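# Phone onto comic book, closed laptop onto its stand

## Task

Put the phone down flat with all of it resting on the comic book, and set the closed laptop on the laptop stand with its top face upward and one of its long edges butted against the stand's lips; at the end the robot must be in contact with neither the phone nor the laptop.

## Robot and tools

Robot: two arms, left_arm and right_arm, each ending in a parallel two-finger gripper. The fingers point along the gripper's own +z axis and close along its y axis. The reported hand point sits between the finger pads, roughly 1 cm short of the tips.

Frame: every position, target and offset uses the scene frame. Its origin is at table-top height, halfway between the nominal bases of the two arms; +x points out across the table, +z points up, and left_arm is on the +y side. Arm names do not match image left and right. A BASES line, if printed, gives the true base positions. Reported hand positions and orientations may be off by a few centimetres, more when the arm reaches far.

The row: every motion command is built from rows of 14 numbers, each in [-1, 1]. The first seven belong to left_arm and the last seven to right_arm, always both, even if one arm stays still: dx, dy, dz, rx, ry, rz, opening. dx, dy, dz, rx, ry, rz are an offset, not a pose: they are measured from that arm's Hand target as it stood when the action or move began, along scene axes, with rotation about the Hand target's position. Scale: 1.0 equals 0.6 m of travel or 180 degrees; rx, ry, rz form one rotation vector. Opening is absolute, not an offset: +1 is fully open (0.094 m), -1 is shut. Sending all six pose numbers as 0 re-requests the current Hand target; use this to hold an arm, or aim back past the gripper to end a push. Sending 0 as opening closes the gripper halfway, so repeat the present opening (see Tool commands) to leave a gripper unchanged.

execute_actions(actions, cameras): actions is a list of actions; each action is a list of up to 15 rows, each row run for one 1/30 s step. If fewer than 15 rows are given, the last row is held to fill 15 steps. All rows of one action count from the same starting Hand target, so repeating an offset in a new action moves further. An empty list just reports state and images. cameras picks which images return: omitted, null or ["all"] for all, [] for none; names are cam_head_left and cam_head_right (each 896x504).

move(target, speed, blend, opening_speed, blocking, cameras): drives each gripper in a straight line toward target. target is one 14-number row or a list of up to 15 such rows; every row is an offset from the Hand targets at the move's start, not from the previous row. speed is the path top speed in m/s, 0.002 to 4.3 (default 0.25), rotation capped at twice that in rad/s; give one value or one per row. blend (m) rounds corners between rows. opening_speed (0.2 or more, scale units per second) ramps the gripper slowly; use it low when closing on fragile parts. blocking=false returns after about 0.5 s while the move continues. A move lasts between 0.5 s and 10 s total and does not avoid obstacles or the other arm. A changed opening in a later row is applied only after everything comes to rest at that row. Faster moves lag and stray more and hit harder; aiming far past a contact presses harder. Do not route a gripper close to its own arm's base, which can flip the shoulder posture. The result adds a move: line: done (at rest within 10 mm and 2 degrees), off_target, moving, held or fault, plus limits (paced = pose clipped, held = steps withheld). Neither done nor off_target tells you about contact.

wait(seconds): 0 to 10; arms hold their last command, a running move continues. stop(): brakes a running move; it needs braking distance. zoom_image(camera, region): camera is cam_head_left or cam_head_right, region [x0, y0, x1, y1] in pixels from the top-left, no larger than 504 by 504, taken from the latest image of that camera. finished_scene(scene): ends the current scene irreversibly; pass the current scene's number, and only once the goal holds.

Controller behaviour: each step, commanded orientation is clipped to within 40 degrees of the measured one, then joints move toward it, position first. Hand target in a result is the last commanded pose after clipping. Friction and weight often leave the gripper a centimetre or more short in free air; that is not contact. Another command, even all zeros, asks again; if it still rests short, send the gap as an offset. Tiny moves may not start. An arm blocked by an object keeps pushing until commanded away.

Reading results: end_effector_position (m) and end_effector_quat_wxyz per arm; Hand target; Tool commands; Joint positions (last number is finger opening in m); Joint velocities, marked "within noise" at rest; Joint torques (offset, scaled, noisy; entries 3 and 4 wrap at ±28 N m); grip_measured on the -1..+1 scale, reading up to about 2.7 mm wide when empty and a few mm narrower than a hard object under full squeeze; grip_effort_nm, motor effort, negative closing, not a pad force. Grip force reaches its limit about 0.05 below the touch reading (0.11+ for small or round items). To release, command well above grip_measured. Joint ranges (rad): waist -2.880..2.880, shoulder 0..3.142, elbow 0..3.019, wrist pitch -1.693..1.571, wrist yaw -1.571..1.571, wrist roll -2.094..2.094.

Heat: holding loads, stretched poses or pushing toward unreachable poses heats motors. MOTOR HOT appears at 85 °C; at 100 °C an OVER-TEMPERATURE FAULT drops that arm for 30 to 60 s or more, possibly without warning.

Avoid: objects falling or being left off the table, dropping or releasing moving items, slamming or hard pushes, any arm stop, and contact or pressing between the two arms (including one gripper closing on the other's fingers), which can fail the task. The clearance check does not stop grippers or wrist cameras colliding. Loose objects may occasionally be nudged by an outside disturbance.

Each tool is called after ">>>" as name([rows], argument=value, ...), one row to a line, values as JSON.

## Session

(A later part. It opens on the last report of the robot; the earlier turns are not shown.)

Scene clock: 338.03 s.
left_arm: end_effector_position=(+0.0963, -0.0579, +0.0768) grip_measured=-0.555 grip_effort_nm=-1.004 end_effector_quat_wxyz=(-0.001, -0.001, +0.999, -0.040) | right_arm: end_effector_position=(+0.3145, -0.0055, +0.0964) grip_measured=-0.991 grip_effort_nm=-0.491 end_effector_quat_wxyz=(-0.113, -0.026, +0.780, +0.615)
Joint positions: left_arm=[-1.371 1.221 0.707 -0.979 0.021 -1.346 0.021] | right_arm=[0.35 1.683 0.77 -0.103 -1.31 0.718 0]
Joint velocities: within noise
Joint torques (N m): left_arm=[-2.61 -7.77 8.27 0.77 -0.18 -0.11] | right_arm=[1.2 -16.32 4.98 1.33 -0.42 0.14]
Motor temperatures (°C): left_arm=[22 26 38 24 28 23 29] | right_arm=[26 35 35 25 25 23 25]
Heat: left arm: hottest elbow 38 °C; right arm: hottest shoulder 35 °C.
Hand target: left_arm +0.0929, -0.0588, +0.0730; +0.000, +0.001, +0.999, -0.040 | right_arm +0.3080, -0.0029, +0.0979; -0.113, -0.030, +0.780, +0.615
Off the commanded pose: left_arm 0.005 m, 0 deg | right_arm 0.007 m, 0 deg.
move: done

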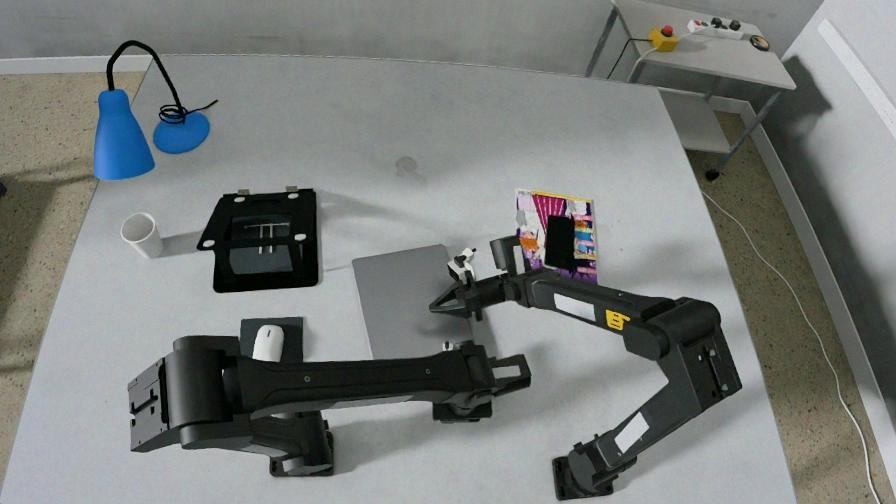

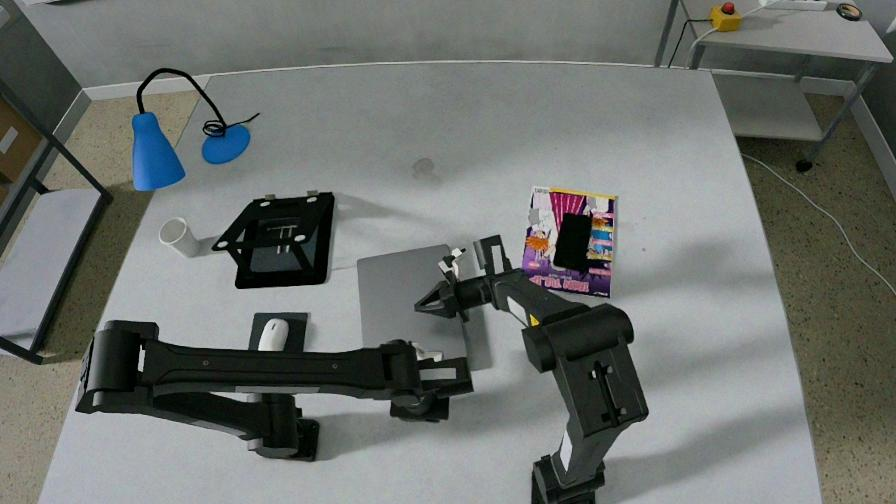

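>>> move([
  [-0.035,-0.01,0,0,0,0,-1,0.05,-0.1,0.05,0,0,0,-0.2],
  [-0.035,-0.01,-0.095,0,0,0,-1,0.06,-0.3,0.0,0,0,0,-0.2],
  [-0.035,-0.01,-0.096,0,0,0,-0.15,0.06,-0.3,-0.03,0,0,0,-0.2],
  [-0.035,-0.01,0.12,0,0,0,-0.15,0.06,-0.3,-0.03,0,0,0,-0.2],
], speed=0.15)

>>> zoom_image(camera="cam_head_left", region=[350, 220, 560, 450])

Scene clock: 348.63 s.
left_arm: end_effector_position=(+0.0720, -0.0418, +0.1180) grip_measured=-0.152 grip_effort_nm=0.125 end_effector_quat_wxyz=(-0.006, -0.003, +1.000, -0.008) | right_arm: end_effector_position=(+0.3336, -0.1816, +0.0842) grip_measured=-0.201 grip_effort_nm=0.066 end_effector_quat_wxyz=(-0.110, -0.030, +0.781, +0.614)
Joint positions: left_arm=[-1.445 1.149 0.774 -1.182 0.014 -1.422 0.04] | right_arm=[-0.094 1.925 1.041 -1.61 -1.195 -0.819 0.038]
Joint velocities: within noise
Joint torques (N m): left_arm=[-2.02 -8.29 15.47 -0.1 -0.13 -0.01] | right_arm=[0.44 -14.74 6.83 -1.52 -0.27 0.02]
Motor temperatures (°C): left_arm=[22 26 38 24 28 23 29] | right_arm=[26 34 35 25 25 23 25]
Heat: left arm: hottest elbow 38 °C; right arm: hottest elbow 35 °C.
Hand target: left_arm +0.0719, -0.0648, +0.1448; +0.000, +0.001, +0.999, -0.040 | right_arm +0.3441, -0.1829, +0.0799; -0.113, -0.031, +0.780, +0.615
Off the commanded pose: left_arm 0.035 m, 4 deg | right_arm 0.011 m, 0 deg.
move: off_target (left_arm, right_arm)

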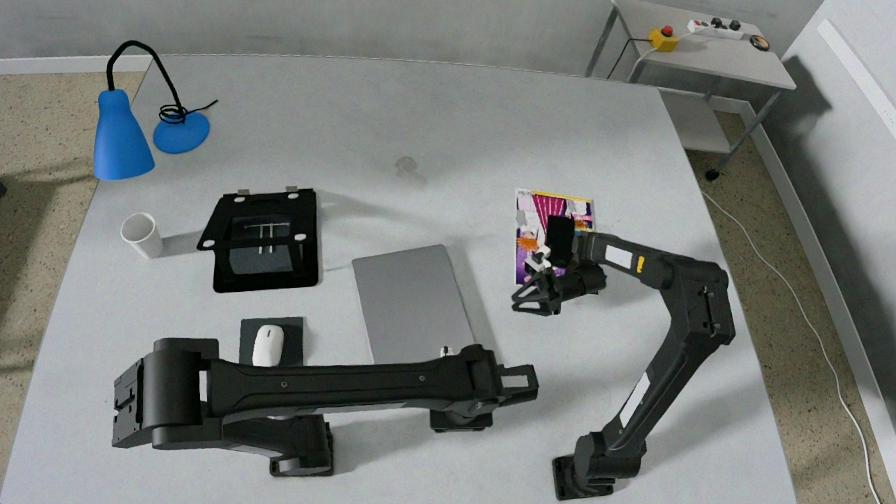

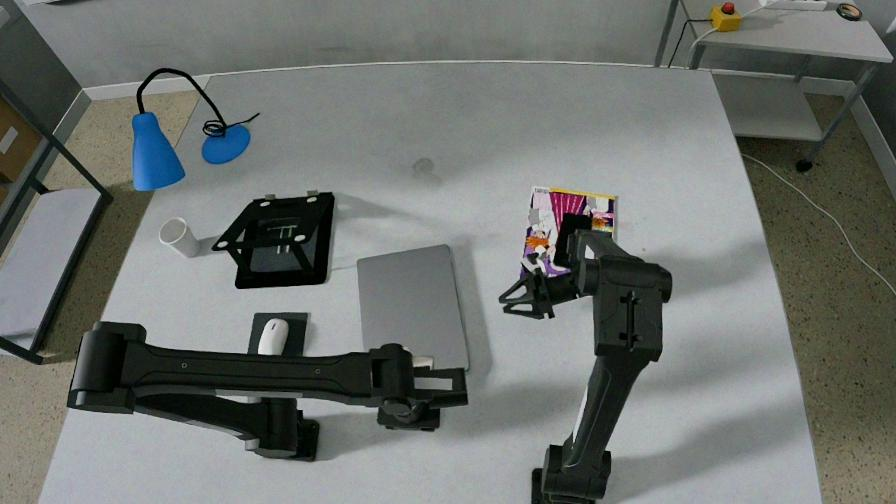

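Scaled by 2.191.

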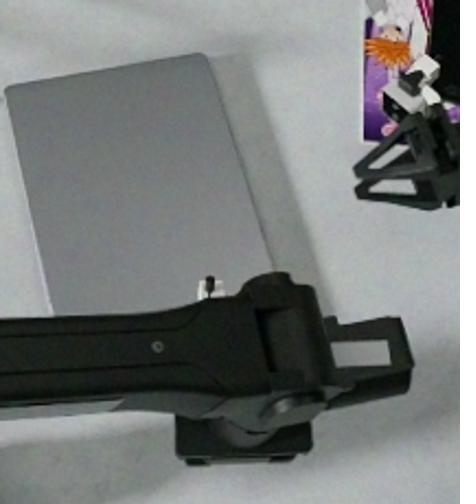

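>>> move([
  [0,0,0.15,0,0,0,-1,0,0,0,0,0,0,-0.2],
  [0.355,0.39,0.15,0,0,0,-1,0,0,0,0,0,0,-0.2],
  [0.355,0.39,-0.208,0,0,0,-1,0,0,0,0,0,0,-0.2],
], speed=0.2)

>>> zoom_image(camera="cam_head_left", region=[330, 220, 560, 450])

>>> zoom_image(camera="cam_head_right", region=[330, 220, 560, 450])

Scene clock: 356.63 s.
left_arm: end_effector_position=(+0.2846, +0.1658, +0.0243) grip_measured=-0.981 grip_effort_nm=-1.004 end_effector_quat_wxyz=(+0.002, +0.003, +0.999, -0.039) | right_arm: end_effector_position=(+0.3336, -0.1816, +0.0842) grip_measured=-0.201 grip_effort_nm=0.061 end_effector_quat_wxyz=(-0.110, -0.030, +0.781, +0.614)
Joint positions: left_arm=[-0.273 1.241 0.558 -0.865 0.075 -0.239 0.001] | right_arm=[-0.094 1.925 1.041 -1.61 -1.195 -0.819 0.038]
Joint velocities: within noise
Joint torques (N m): left_arm=[-0.85 -6.95 7.58 0.54 0.15 0.13] | right_arm=[0.32 -14.74 6.86 -1.51 -0.27 0.01]
Motor temperatures (°C): left_arm=[22 26 38 24 28 23 29] | right_arm=[26 34 35 25 25 23 25]
Heat: left arm: hottest elbow 38 °C; right arm: hottest elbow 35 °C.
Hand target: left_arm +0.2850, +0.1691, +0.0201; +0.000, +0.001, +0.999, -0.040 | right_arm +0.3441, -0.1829, +0.0799; -0.113, -0.030, +0.780, +0.615
Off the commanded pose: left_arm 0.005 m, 0 deg | right_arm 0.011 m, 0 deg.
move: off_target (right_arm)

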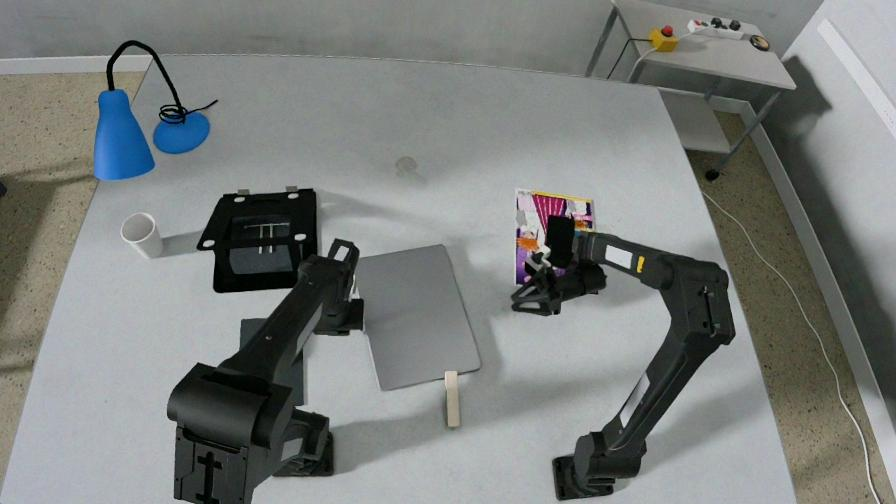

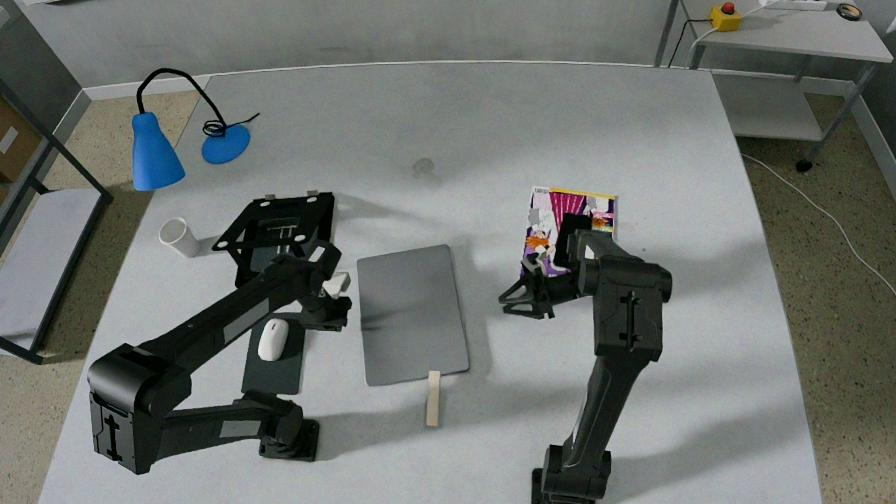

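Scaled by 2.191.

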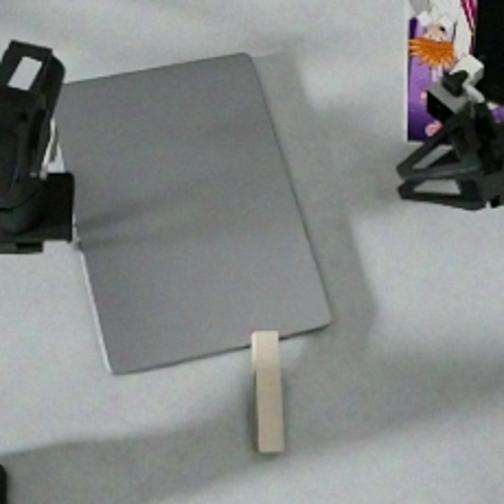

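Scaled by 2.191.

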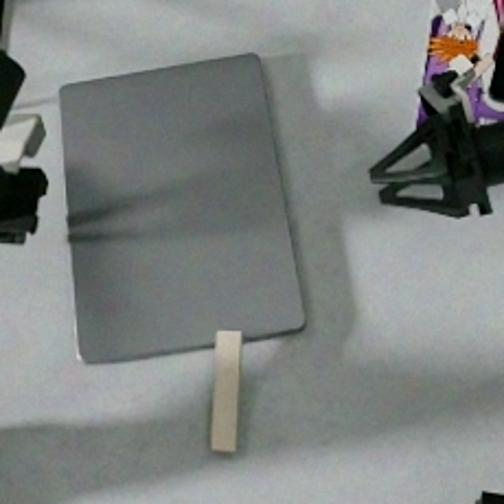

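>>> move([
  [0,-0.035,0,0,0,0,-1,0,0,-0.09,0,0,-0.03,-0.1],
  [0,-0.04,0,0,0,0,-1,-0.02,0.24,-0.09,0,0,-0.03,-0.1],
], speed=0.1)

>>> zoom_image(camera="cam_head_right", region=[330, 220, 560, 450])

Scene clock: 364.27 s.
left_arm: end_effector_position=(+0.2805, +0.1518, +0.0200) grip_measured=-0.981 grip_effort_nm=-1.004 end_effector_quat_wxyz=(-0.004, -0.003, +0.999, -0.035) | right_arm: end_effector_position=(+0.3513, -0.0513, +0.0389) grip_measured=-0.101 grip_effort_nm=0.042 end_effector_quat_wxyz=(-0.052, -0.005, +0.779, +0.625)
Joint positions: left_arm=[-0.331 1.259 0.558 -0.856 0.07 -0.308 0.001] | right_arm=[0.222 1.843 0.755 0.075 -1.316 0.649 0.042]
Joint velocities: within noise
Joint torques (N m): left_arm=[-2.9 -6.36 8.95 0.92 0.25 -0.11] | right_arm=[3.08 -14.92 3.22 0.94 -0.36 0.37]
Motor temperatures (°C): left_arm=[22 26 37 24 28 23 29] | right_arm=[26 34 35 25 25 23 25]
Heat: left arm: hottest elbow 37 °C; right arm: hottest elbow 35 °C.
Hand target: left_arm +0.2850, +0.1451, +0.0202; +0.000, +0.001, +0.999, -0.040 | right_arm +0.3320, -0.0389, +0.0260; -0.084, +0.006, +0.781, +0.619
Off the commanded pose: left_arm 0.008 m, 1 deg | right_arm 0.026 m, 4 deg.
move: off_target (right_arm)

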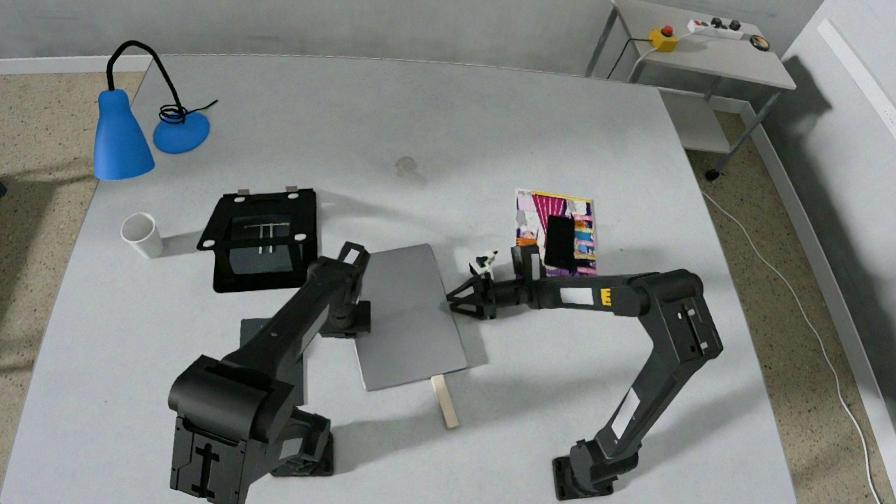

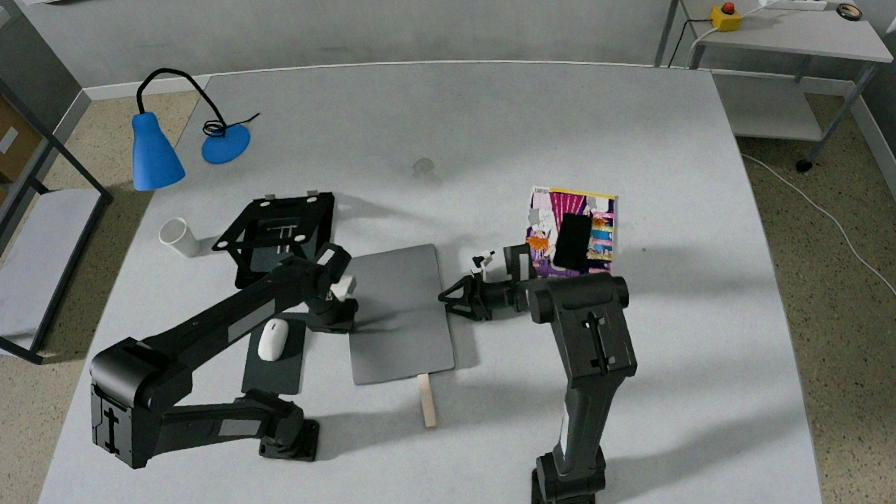

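Scaled by 2.191.

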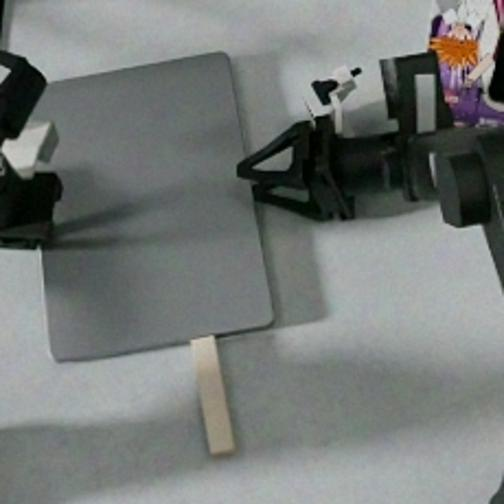

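>>> move([
  [0,-0.02,0,0,0,0,-1,0,0.05,0,0,0,0,-0.2],
  [0,-0.02,0,0,0,0,-1,0,0.06,0.08,0,0,0,-0.2],
  [0,-0.02,0.0,0,0,0,-1,-0.02,0.09,0.2,0,0,0,-0.2],
], speed=0.08)

>>> zoom_image(camera="cam_head_right", region=[330, 220, 560, 450])

Scene clock: 369.37 s.
left_arm: end_effector_position=(+0.2772, +0.1592, +0.0157) grip_measured=-0.981 grip_effort_nm=-0.994 end_effector_quat_wxyz=(-0.011, -0.023, +1.000, -0.008) | right_arm: end_effector_position=(+0.3446, -0.0176, +0.1338) grip_measured=-0.198 grip_effort_nm=-0.105 end_effector_quat_wxyz=(-0.049, +0.039, +0.786, +0.615)
Joint positions: left_arm=[-0.339 1.275 0.558 -0.869 0.023 -0.355 0.001] | right_arm=[0.315 1.569 0.723 0.134 -1.195 1.023 0.038]
Joint velocities: within noise
Joint torques (N m): left_arm=[-5.36 -6.71 9.36 1.02 2.04 0.02] | right_arm=[6.01 -15.5 7.53 0.75 -1.3 0.24]
Motor temperatures (°C): left_arm=[22 26 37 24 28 23 29] | right_arm=[26 35 35 25 26 23 25]
Heat: left arm: hottest elbow 37 °C; right arm: hottest shoulder 35 °C.
Hand target: left_arm +0.2850, +0.1331, +0.0201; +0.000, +0.001, +0.999, -0.040 | right_arm +0.3201, +0.0151, +0.1460; -0.084, +0.006, +0.781, +0.619
Off the commanded pose: left_arm 0.028 m, 5 deg | right_arm 0.043 m, 6 deg.
move: off_target (left_arm, right_arm)

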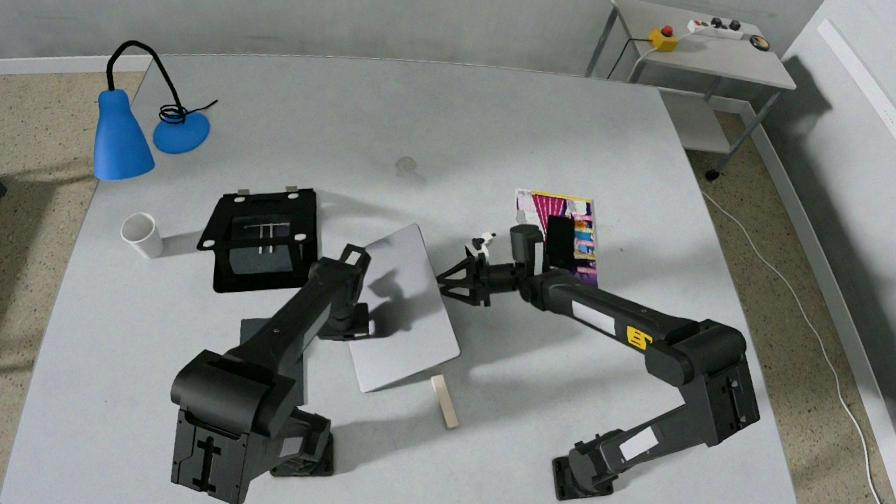

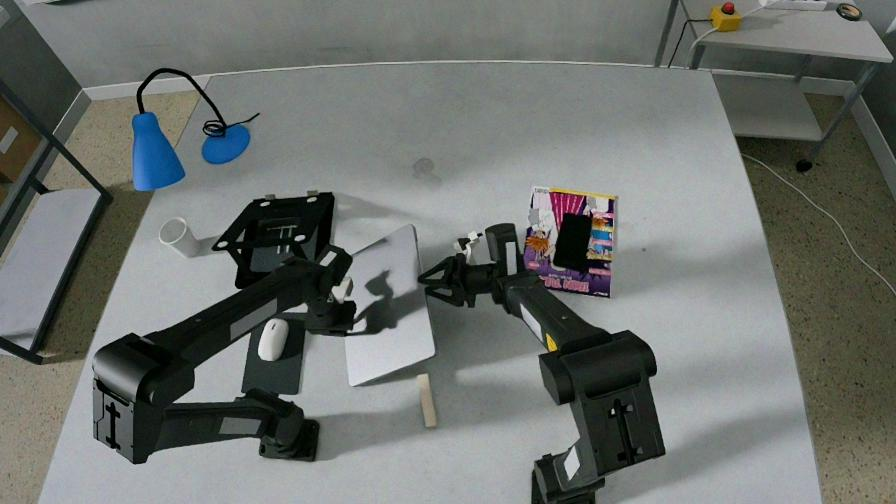

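Scaled by 2.191.

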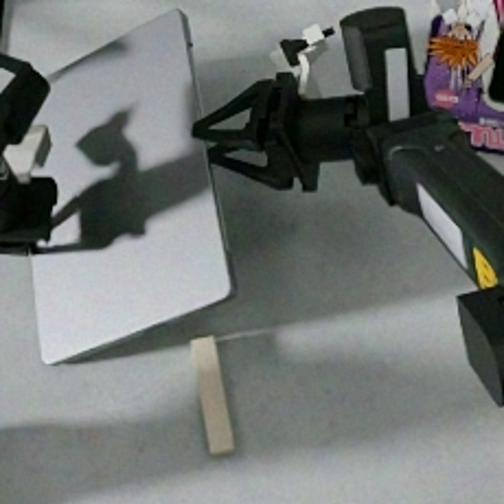

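>>> move([
  [0,0,0,0,0,0,-1,0,0,0,0,0,0,-1],
  [0,0,0,0,0,0,-1,0.02,0,-0.18,0,0,0,-1],
], speed=0.12, opening_speed=0.5)

>>> zoom_image(camera="cam_head_right", region=[330, 220, 560, 450])

Scene clock: 375.13 s.
left_arm: end_effector_position=(+0.2730, +0.1609, +0.0180) grip_measured=-0.981 grip_effort_nm=-0.994 end_effector_quat_wxyz=(-0.017, -0.023, +1.000, -0.005) | right_arm: end_effector_position=(+0.3692, -0.0322, +0.0393) grip_measured=-0.991 grip_effort_nm=-0.491 end_effector_quat_wxyz=(-0.034, +0.058, +0.789, +0.610)
Joint positions: left_arm=[-0.339 1.265 0.557 -0.891 0.02 -0.355 0.001] | right_arm=[0.269 1.845 0.723 0.385 -1.185 1.001 0]
Joint velocities: within noise
Joint torques (N m): left_arm=[-5.01 -7.3 9.62 1.84 2.08 0.05] | right_arm=[7.94 -14.74 4.62 1.84 -2.12 0.14]
Motor temperatures (°C): left_arm=[22 26 37 24 30 23 29] | right_arm=[26 35 35 25 27 23 25]
Heat: left arm: hottest elbow 37 °C; right arm: hottest shoulder 35 °C.
Hand target: left_arm +0.2849, +0.1331, +0.0201; +0.000, +0.001, +0.999, -0.040 | right_arm +0.3321, +0.0150, +0.0379; -0.084, +0.006, +0.781, +0.619
Off the commanded pose: left_arm 0.030 m, 5 deg | right_arm 0.060 m, 8 deg.
move: off_target (left_arm, right_arm)

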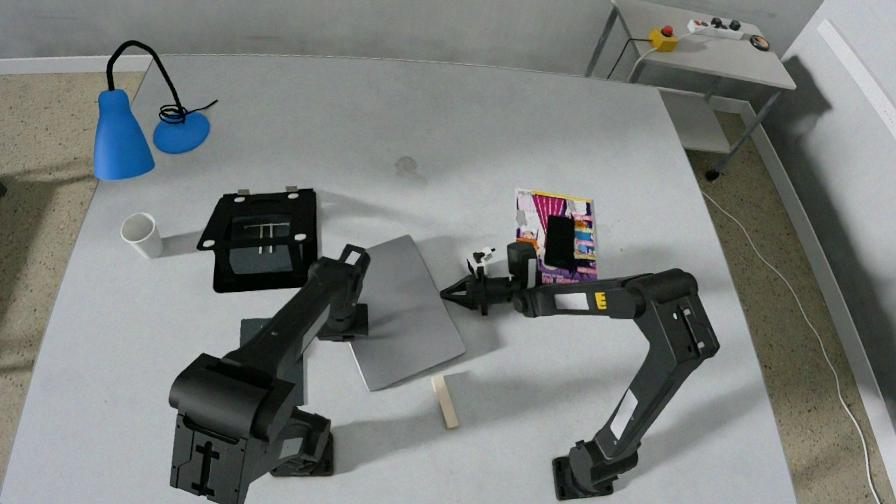

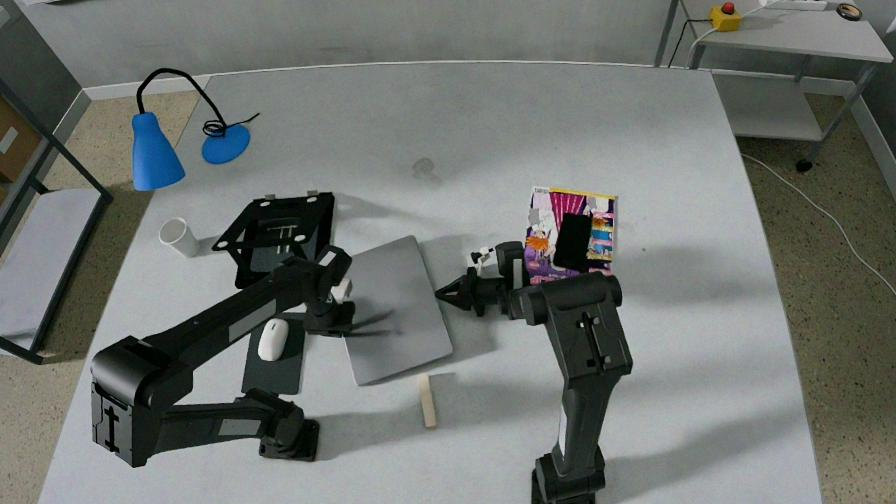

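Scaled by 2.191.

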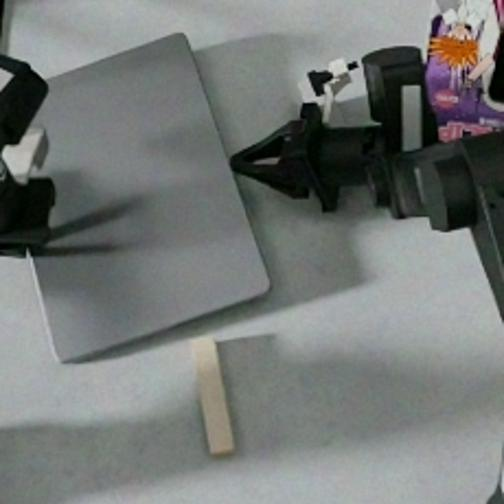

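>>> move([
  [0,-0.0,0,0,0,0,-1,0.02,-0.05,0,0,0,0,-1],
], speed=0.05)

>>> move([
  [0,0.05,0.1,0,0,0,-1,0,0,0,0,0,0,-1],
  [0,0.05,0.42,0,0,0,-0.15,0,0,0,0,0,0,-1],
  [-0.385,-0.335,0.42,0,0,0,-0.15,0,0,0,0,0,0,-1],
], speed=0.2)

>>> zoom_image(camera="cam_head_right", region=[330, 220, 560, 450])

Scene clock: 381.00 s.
left_arm: end_effector_position=(+0.2726, +0.1482, +0.0182) grip_measured=-0.981 grip_effort_nm=-0.979 end_effector_quat_wxyz=(-0.016, -0.012, +0.999, -0.026) | right_arm: end_effector_position=(+0.3370, -0.0178, +0.0406) grip_measured=-0.991 grip_effort_nm=-0.491 end_effector_quat_wxyz=(-0.081, +0.004, +0.779, +0.622)
Joint positions: left_arm=[-0.36 1.265 0.557 -0.876 0.059 -0.355 0.001] | right_arm=[0.308 1.846 0.731 0.256 -1.286 0.867 0]
Joint velocities: within noise
Joint torques (N m): left_arm=[-3.55 -6.83 9.57 1.68 0.57 0.03] | right_arm=[0.5 -15.03 6.31 0.42 -0.3 0.06]
Motor temperatures (°C): left_arm=[22 26 37 24 31 23 29] | right_arm=[26 35 35 25 28 23 25]
Heat: left arm: hottest elbow 37 °C; right arm: hottest shoulder 35 °C.
Hand target: left_arm +0.2850, +0.1332, +0.0201; +0.000, +0.001, +0.999, -0.040 | right_arm +0.3441, -0.0149, +0.0378; -0.084, +0.006, +0.781, +0.619
Off the commanded pose: left_arm 0.020 m, 3 deg | right_arm 0.008 m, 1 deg.
move: off_target (left_arm)

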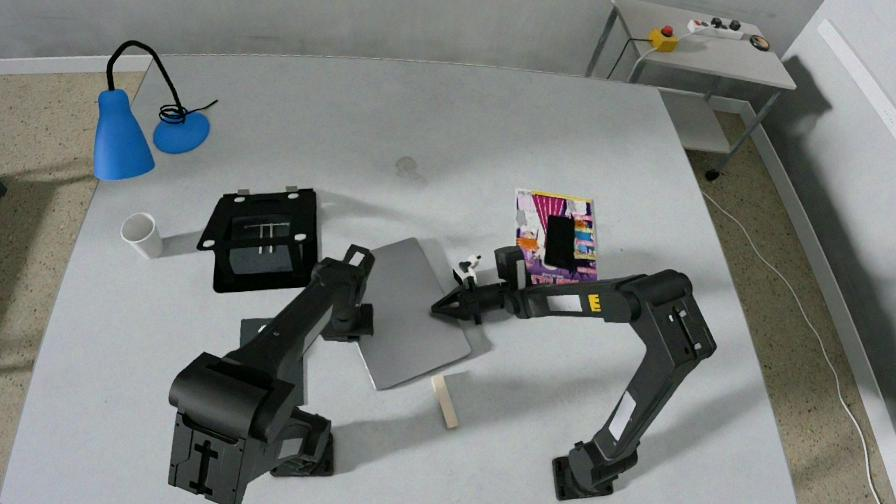

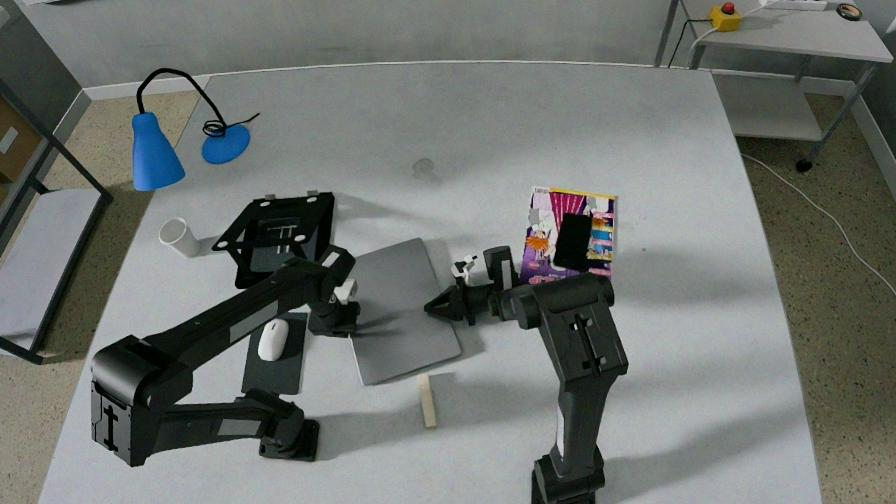

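Scene clock: 386.33 s.
left_arm: end_effector_position=(+0.0557, -0.0458, +0.2473) grip_measured=-0.152 grip_effort_nm=0.129 end_effector_quat_wxyz=(-0.005, -0.001, +1.000, -0.007) | right_arm: end_effector_position=(+0.3370, -0.0178, +0.0406) grip_measured=-0.991 grip_effort_nm=-0.491 end_effector_quat_wxyz=(-0.081, +0.004, +0.779, +0.622)
Joint positions: left_arm=[-1.505 1.084 1.074 -1.548 0.011 -1.479 0.04] | right_arm=[0.308 1.846 0.731 0.256 -1.286 0.866 0]
Joint velocities: within noise
Joint torques (N m): left_arm=[-2.49 -6.18 16.69 0.73 -0.18 -0.1] | right_arm=[0.5 -15.03 6.34 0.36 -0.3 0.07]
Motor temperatures (°C): left_arm=[22 26 38 24 31 23 29] | right_arm=[26 34 35 25 27 23 25]
Heat: left arm: hottest elbow 38 °C; right arm: hottest elbow 35 °C.
Hand target: left_arm +0.0539, -0.0678, +0.2722; +0.000, +0.001, +0.999, -0.040 | right_arm +0.3441, -0.0149, +0.0378; -0.084, +0.006, +0.781, +0.619
Off the commanded pose: left_arm 0.033 m, 4 deg | right_arm 0.008 m, 1 deg.
move: off_target (left_arm); target 2's new opening was sent with left_arm's hand 0.031 m and 4 deg from that target

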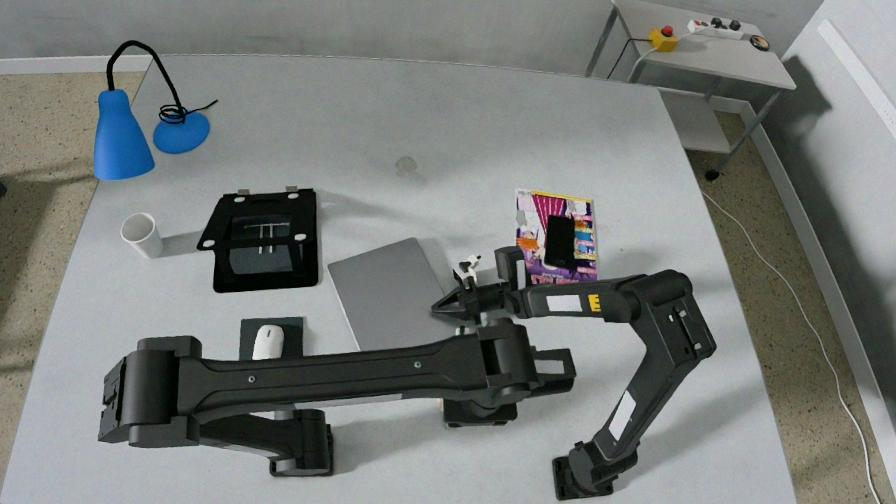

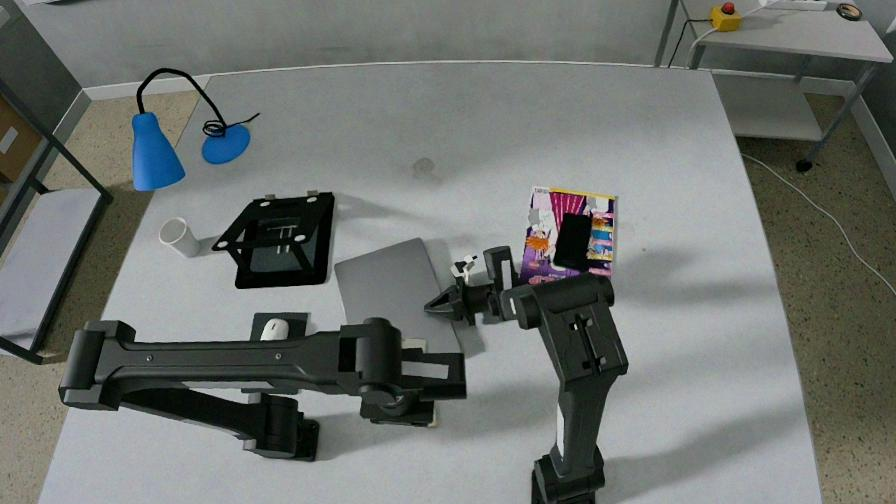

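Scaled by 2.191.

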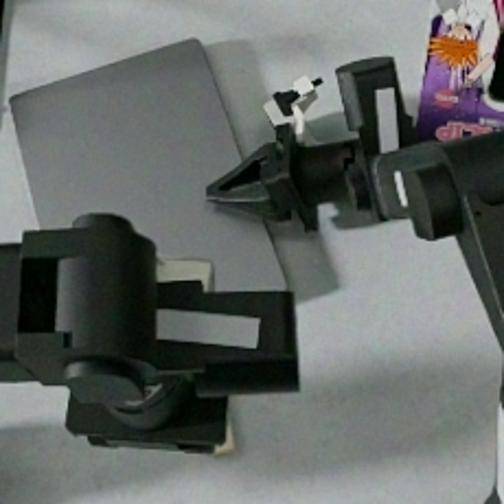

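>>> move([
  [-0.0,0.0,-0.1,0,0,0,-0.1,0,-0.15,0.08,0,0,0,-0.2],
  [0.0,0.0,-0.44,0,0,0,-0.1,0,-0.25,0.08,0,0,0,-0.2],
  [0.0,0.0,-0.442,0,0,0,-1,0,-0.25,0.08,0,0,0,-0.2],
  [0,0,-0.2,0,0,0,-1,0,-0.25,0.08,0,0,0,-0.2],
], speed=0.15)

>>> zoom_image(camera="cam_head_right", region=[330, 220, 560, 450])

Scene clock: 404.83 s.
left_arm: end_effector_position=(+0.0559, -0.0452, +0.1250) grip_measured=-0.981 grip_effort_nm=-1.004 end_effector_quat_wxyz=(-0.004, -0.002, +1.000, -0.007) | right_arm: end_effector_position=(+0.3304, -0.1603, +0.0891) grip_measured=-0.201 grip_effort_nm=0.066 end_effector_quat_wxyz=(-0.086, +0.004, +0.781, +0.619)
Joint positions: left_arm=[-1.505 1.145 0.791 -1.202 0.01 -1.481 0.001] | right_arm=[-0.049 1.829 0.949 -1.357 -1.289 -0.543 0.038]
Joint velocities: within noise
Joint torques (N m): left_arm=[-2.37 -8.23 15.5 -0.14 -0.14 -0.07] | right_arm=[-0.38 -13.63 7.34 -1.14 -0.39 0.01]
Motor temperatures (°C): left_arm=[22 26 39 24 29 23 28] | right_arm=[26 35 35 25 26 23 25]
Heat: left arm: hottest elbow 39 °C; right arm: hottest shoulder 35 °C.
Hand target: left_arm +0.0539, -0.0679, +0.1522; +0.000, +0.001, +0.999, -0.040 | right_arm +0.3441, -0.1649, +0.0858; -0.084, +0.006, +0.781, +0.619
Off the commanded pose: left_arm 0.035 m, 4 deg | right_arm 0.015 m, 0 deg.
move: off_target (left_arm, right_arm)

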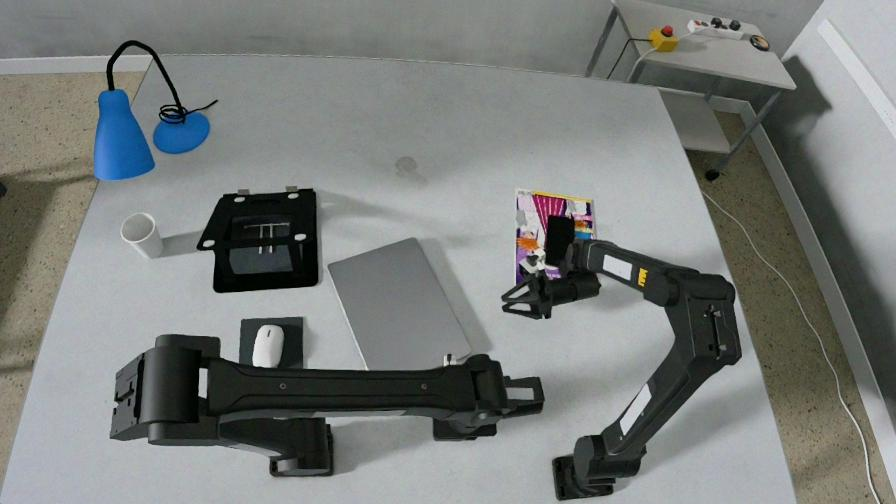

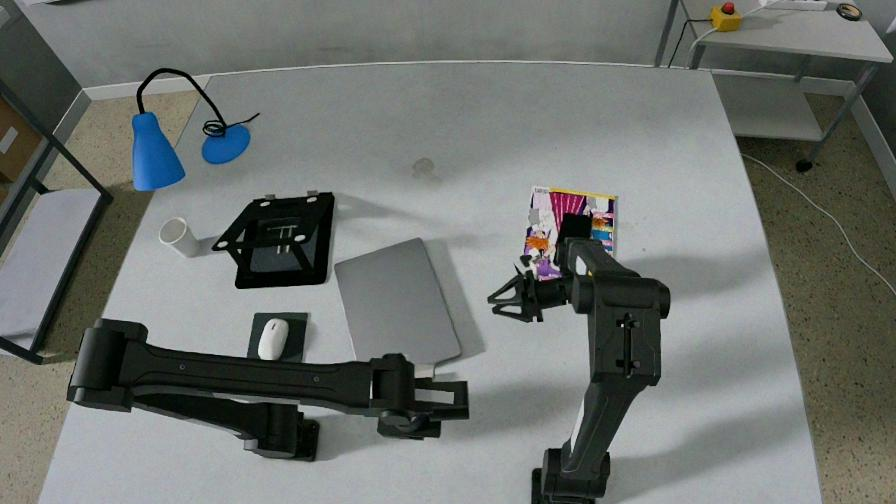

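Scaled by 2.191.

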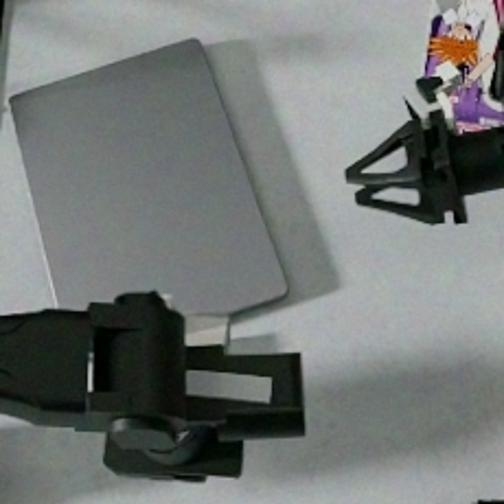

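>>> move([
  [0,0.3,0.1,0,0,0,0,0,0,0,0,0,0,-0.2],
], speed=0.2)

>>> zoom_image(camera="cam_head_left", region=[330, 220, 560, 450])

Scene clock: 408.43 s.
left_arm: end_effector_position=(+0.0528, +0.1094, +0.2115) grip_measured=-0.002 grip_effort_nm=0.125 end_effector_quat_wxyz=(+0.001, +0.003, +0.999, -0.041) | right_arm: end_effector_position=(+0.3304, -0.1603, +0.0891) grip_measured=-0.201 grip_effort_nm=0.066 end_effector_quat_wxyz=(-0.086, +0.004, +0.781, +0.619)
Joint positions: left_arm=[-1.415 0.567 0.739 -1.661 0.013 -1.381 0.047] | right_arm=[-0.049 1.829 0.949 -1.357 -1.289 -0.543 0.038]
Joint velocities: within noise
Joint torques (N m): left_arm=[0.26 -0.85 10.39 0.03 0.02 0.11] | right_arm=[-0.32 -13.63 7.35 -1.16 -0.39 0.01]
Motor temperatures (°C): left_arm=[22 26 39 24 29 23 29] | right_arm=[26 35 35 25 26 23 25]
Heat: left arm: hottest elbow 39 °C; right arm: hottest shoulder 35 °C.
Hand target: left_arm +0.0539, +0.1121, +0.2122; +0.000, +0.001, +0.999, -0.040 | right_arm +0.3441, -0.1649, +0.0858; -0.084, +0.006, +0.781, +0.619
Off the commanded pose: left_arm 0.003 m, 0 deg | right_arm 0.015 m, 0 deg.
move: off_target (right_arm)

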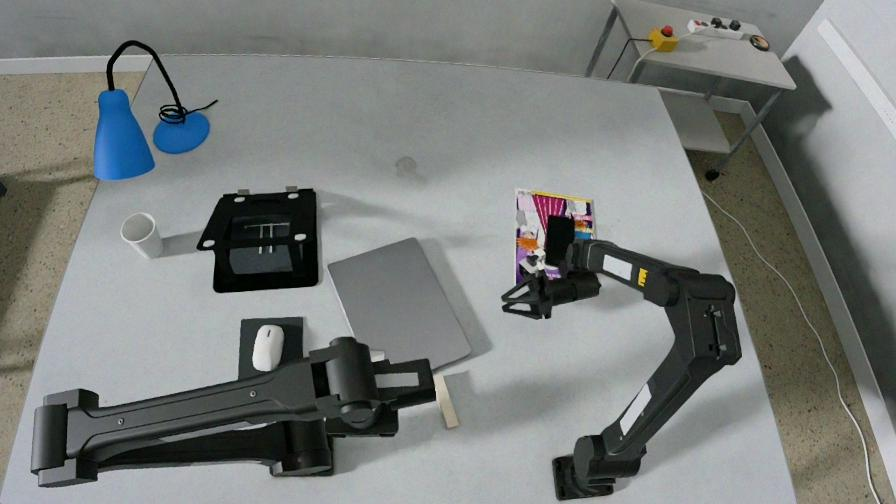

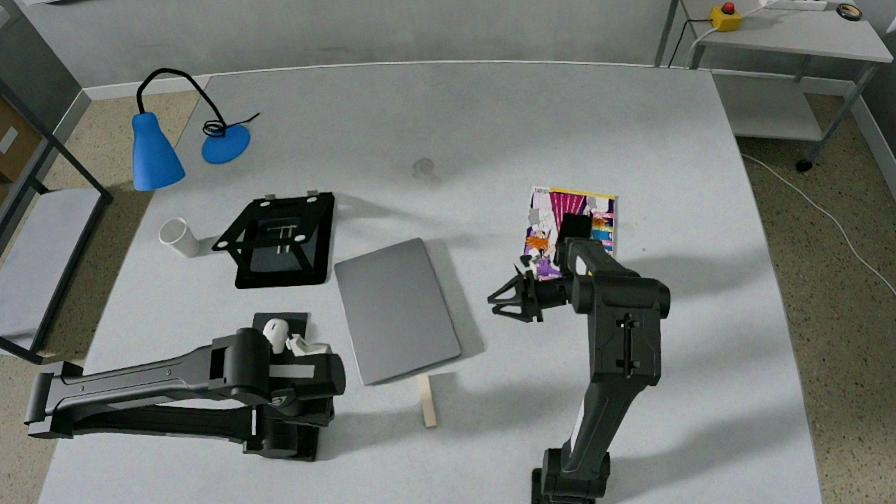

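Scaled by 2.191.

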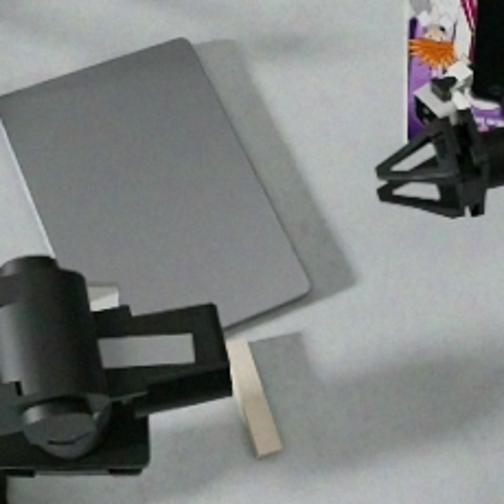

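>>> move([
  [0.045,-0.34,0.0,0,0,0,0.3,0,0,0,0,0,0,-0.2],
  [0.045,-0.34,-0.25,0,0,0,0.3,0,0,0,0,0,0,-0.2],
], speed=0.15)

>>> zoom_image(camera="cam_head_left", region=[380, 320, 530, 470])

>>> zoom_image(camera="cam_head_right", region=[360, 320, 510, 470])

Scene clock: 416.23 s.
left_arm: end_effector_position=(+0.0858, -0.0910, +0.0664) grip_measured=+0.298 grip_effort_nm=0.125 end_effector_quat_wxyz=(+0.000, -0.002, +0.999, -0.040) | right_arm: end_effector_position=(+0.3304, -0.1603, +0.0891) grip_measured=-0.201 grip_effort_nm=0.066 end_effector_quat_wxyz=(-0.086, +0.004, +0.781, +0.619)
Joint positions: left_arm=[-1.428 1.324 0.764 -0.931 0.013 -1.403 0.061] | right_arm=[-0.049 1.829 0.949 -1.357 -1.289 -0.543 0.038]
Joint velocities: within noise
Joint torques (N m): left_arm=[-2.14 -8.64 8.13 0.88 -0.06 -0.04] | right_arm=[-0.44 -13.63 7.36 -1.13 -0.39 0.01]
Motor temperatures (°C): left_arm=[22 26 39 24 28 23 28] | right_arm=[26 35 35 25 26 23 25]
Heat: left arm: hottest elbow 39 °C; right arm: hottest shoulder 35 °C.
Hand target: left_arm +0.0809, -0.0918, +0.0622; +0.000, +0.001, +0.999, -0.040 | right_arm +0.3441, -0.1649, +0.0858; -0.084, +0.006, +0.781, +0.619
Off the commanded pose: left_arm 0.006 m, 0 deg | right_arm 0.015 m, 0 deg.
move: off_target (right_arm)

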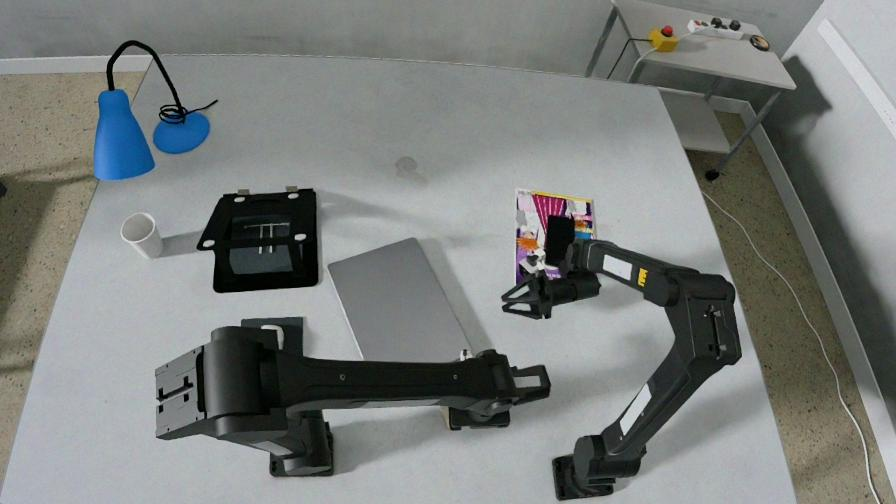

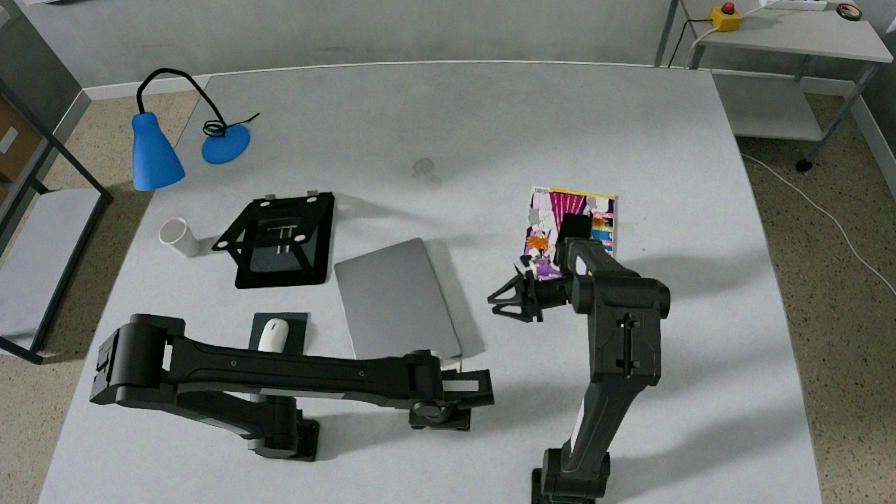

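Scaled by 3.360.

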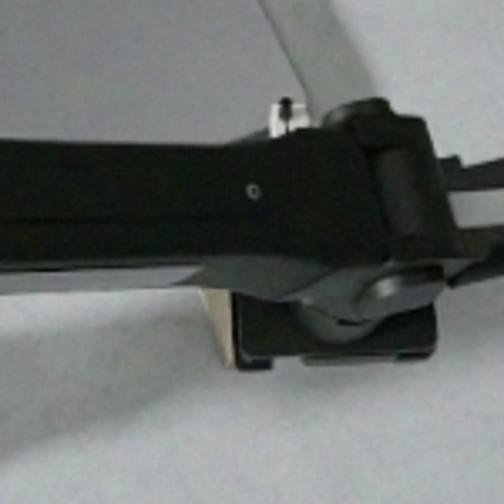

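Scaled by 3.360.

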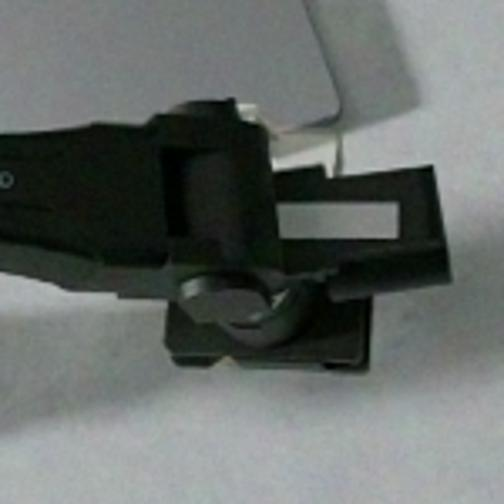

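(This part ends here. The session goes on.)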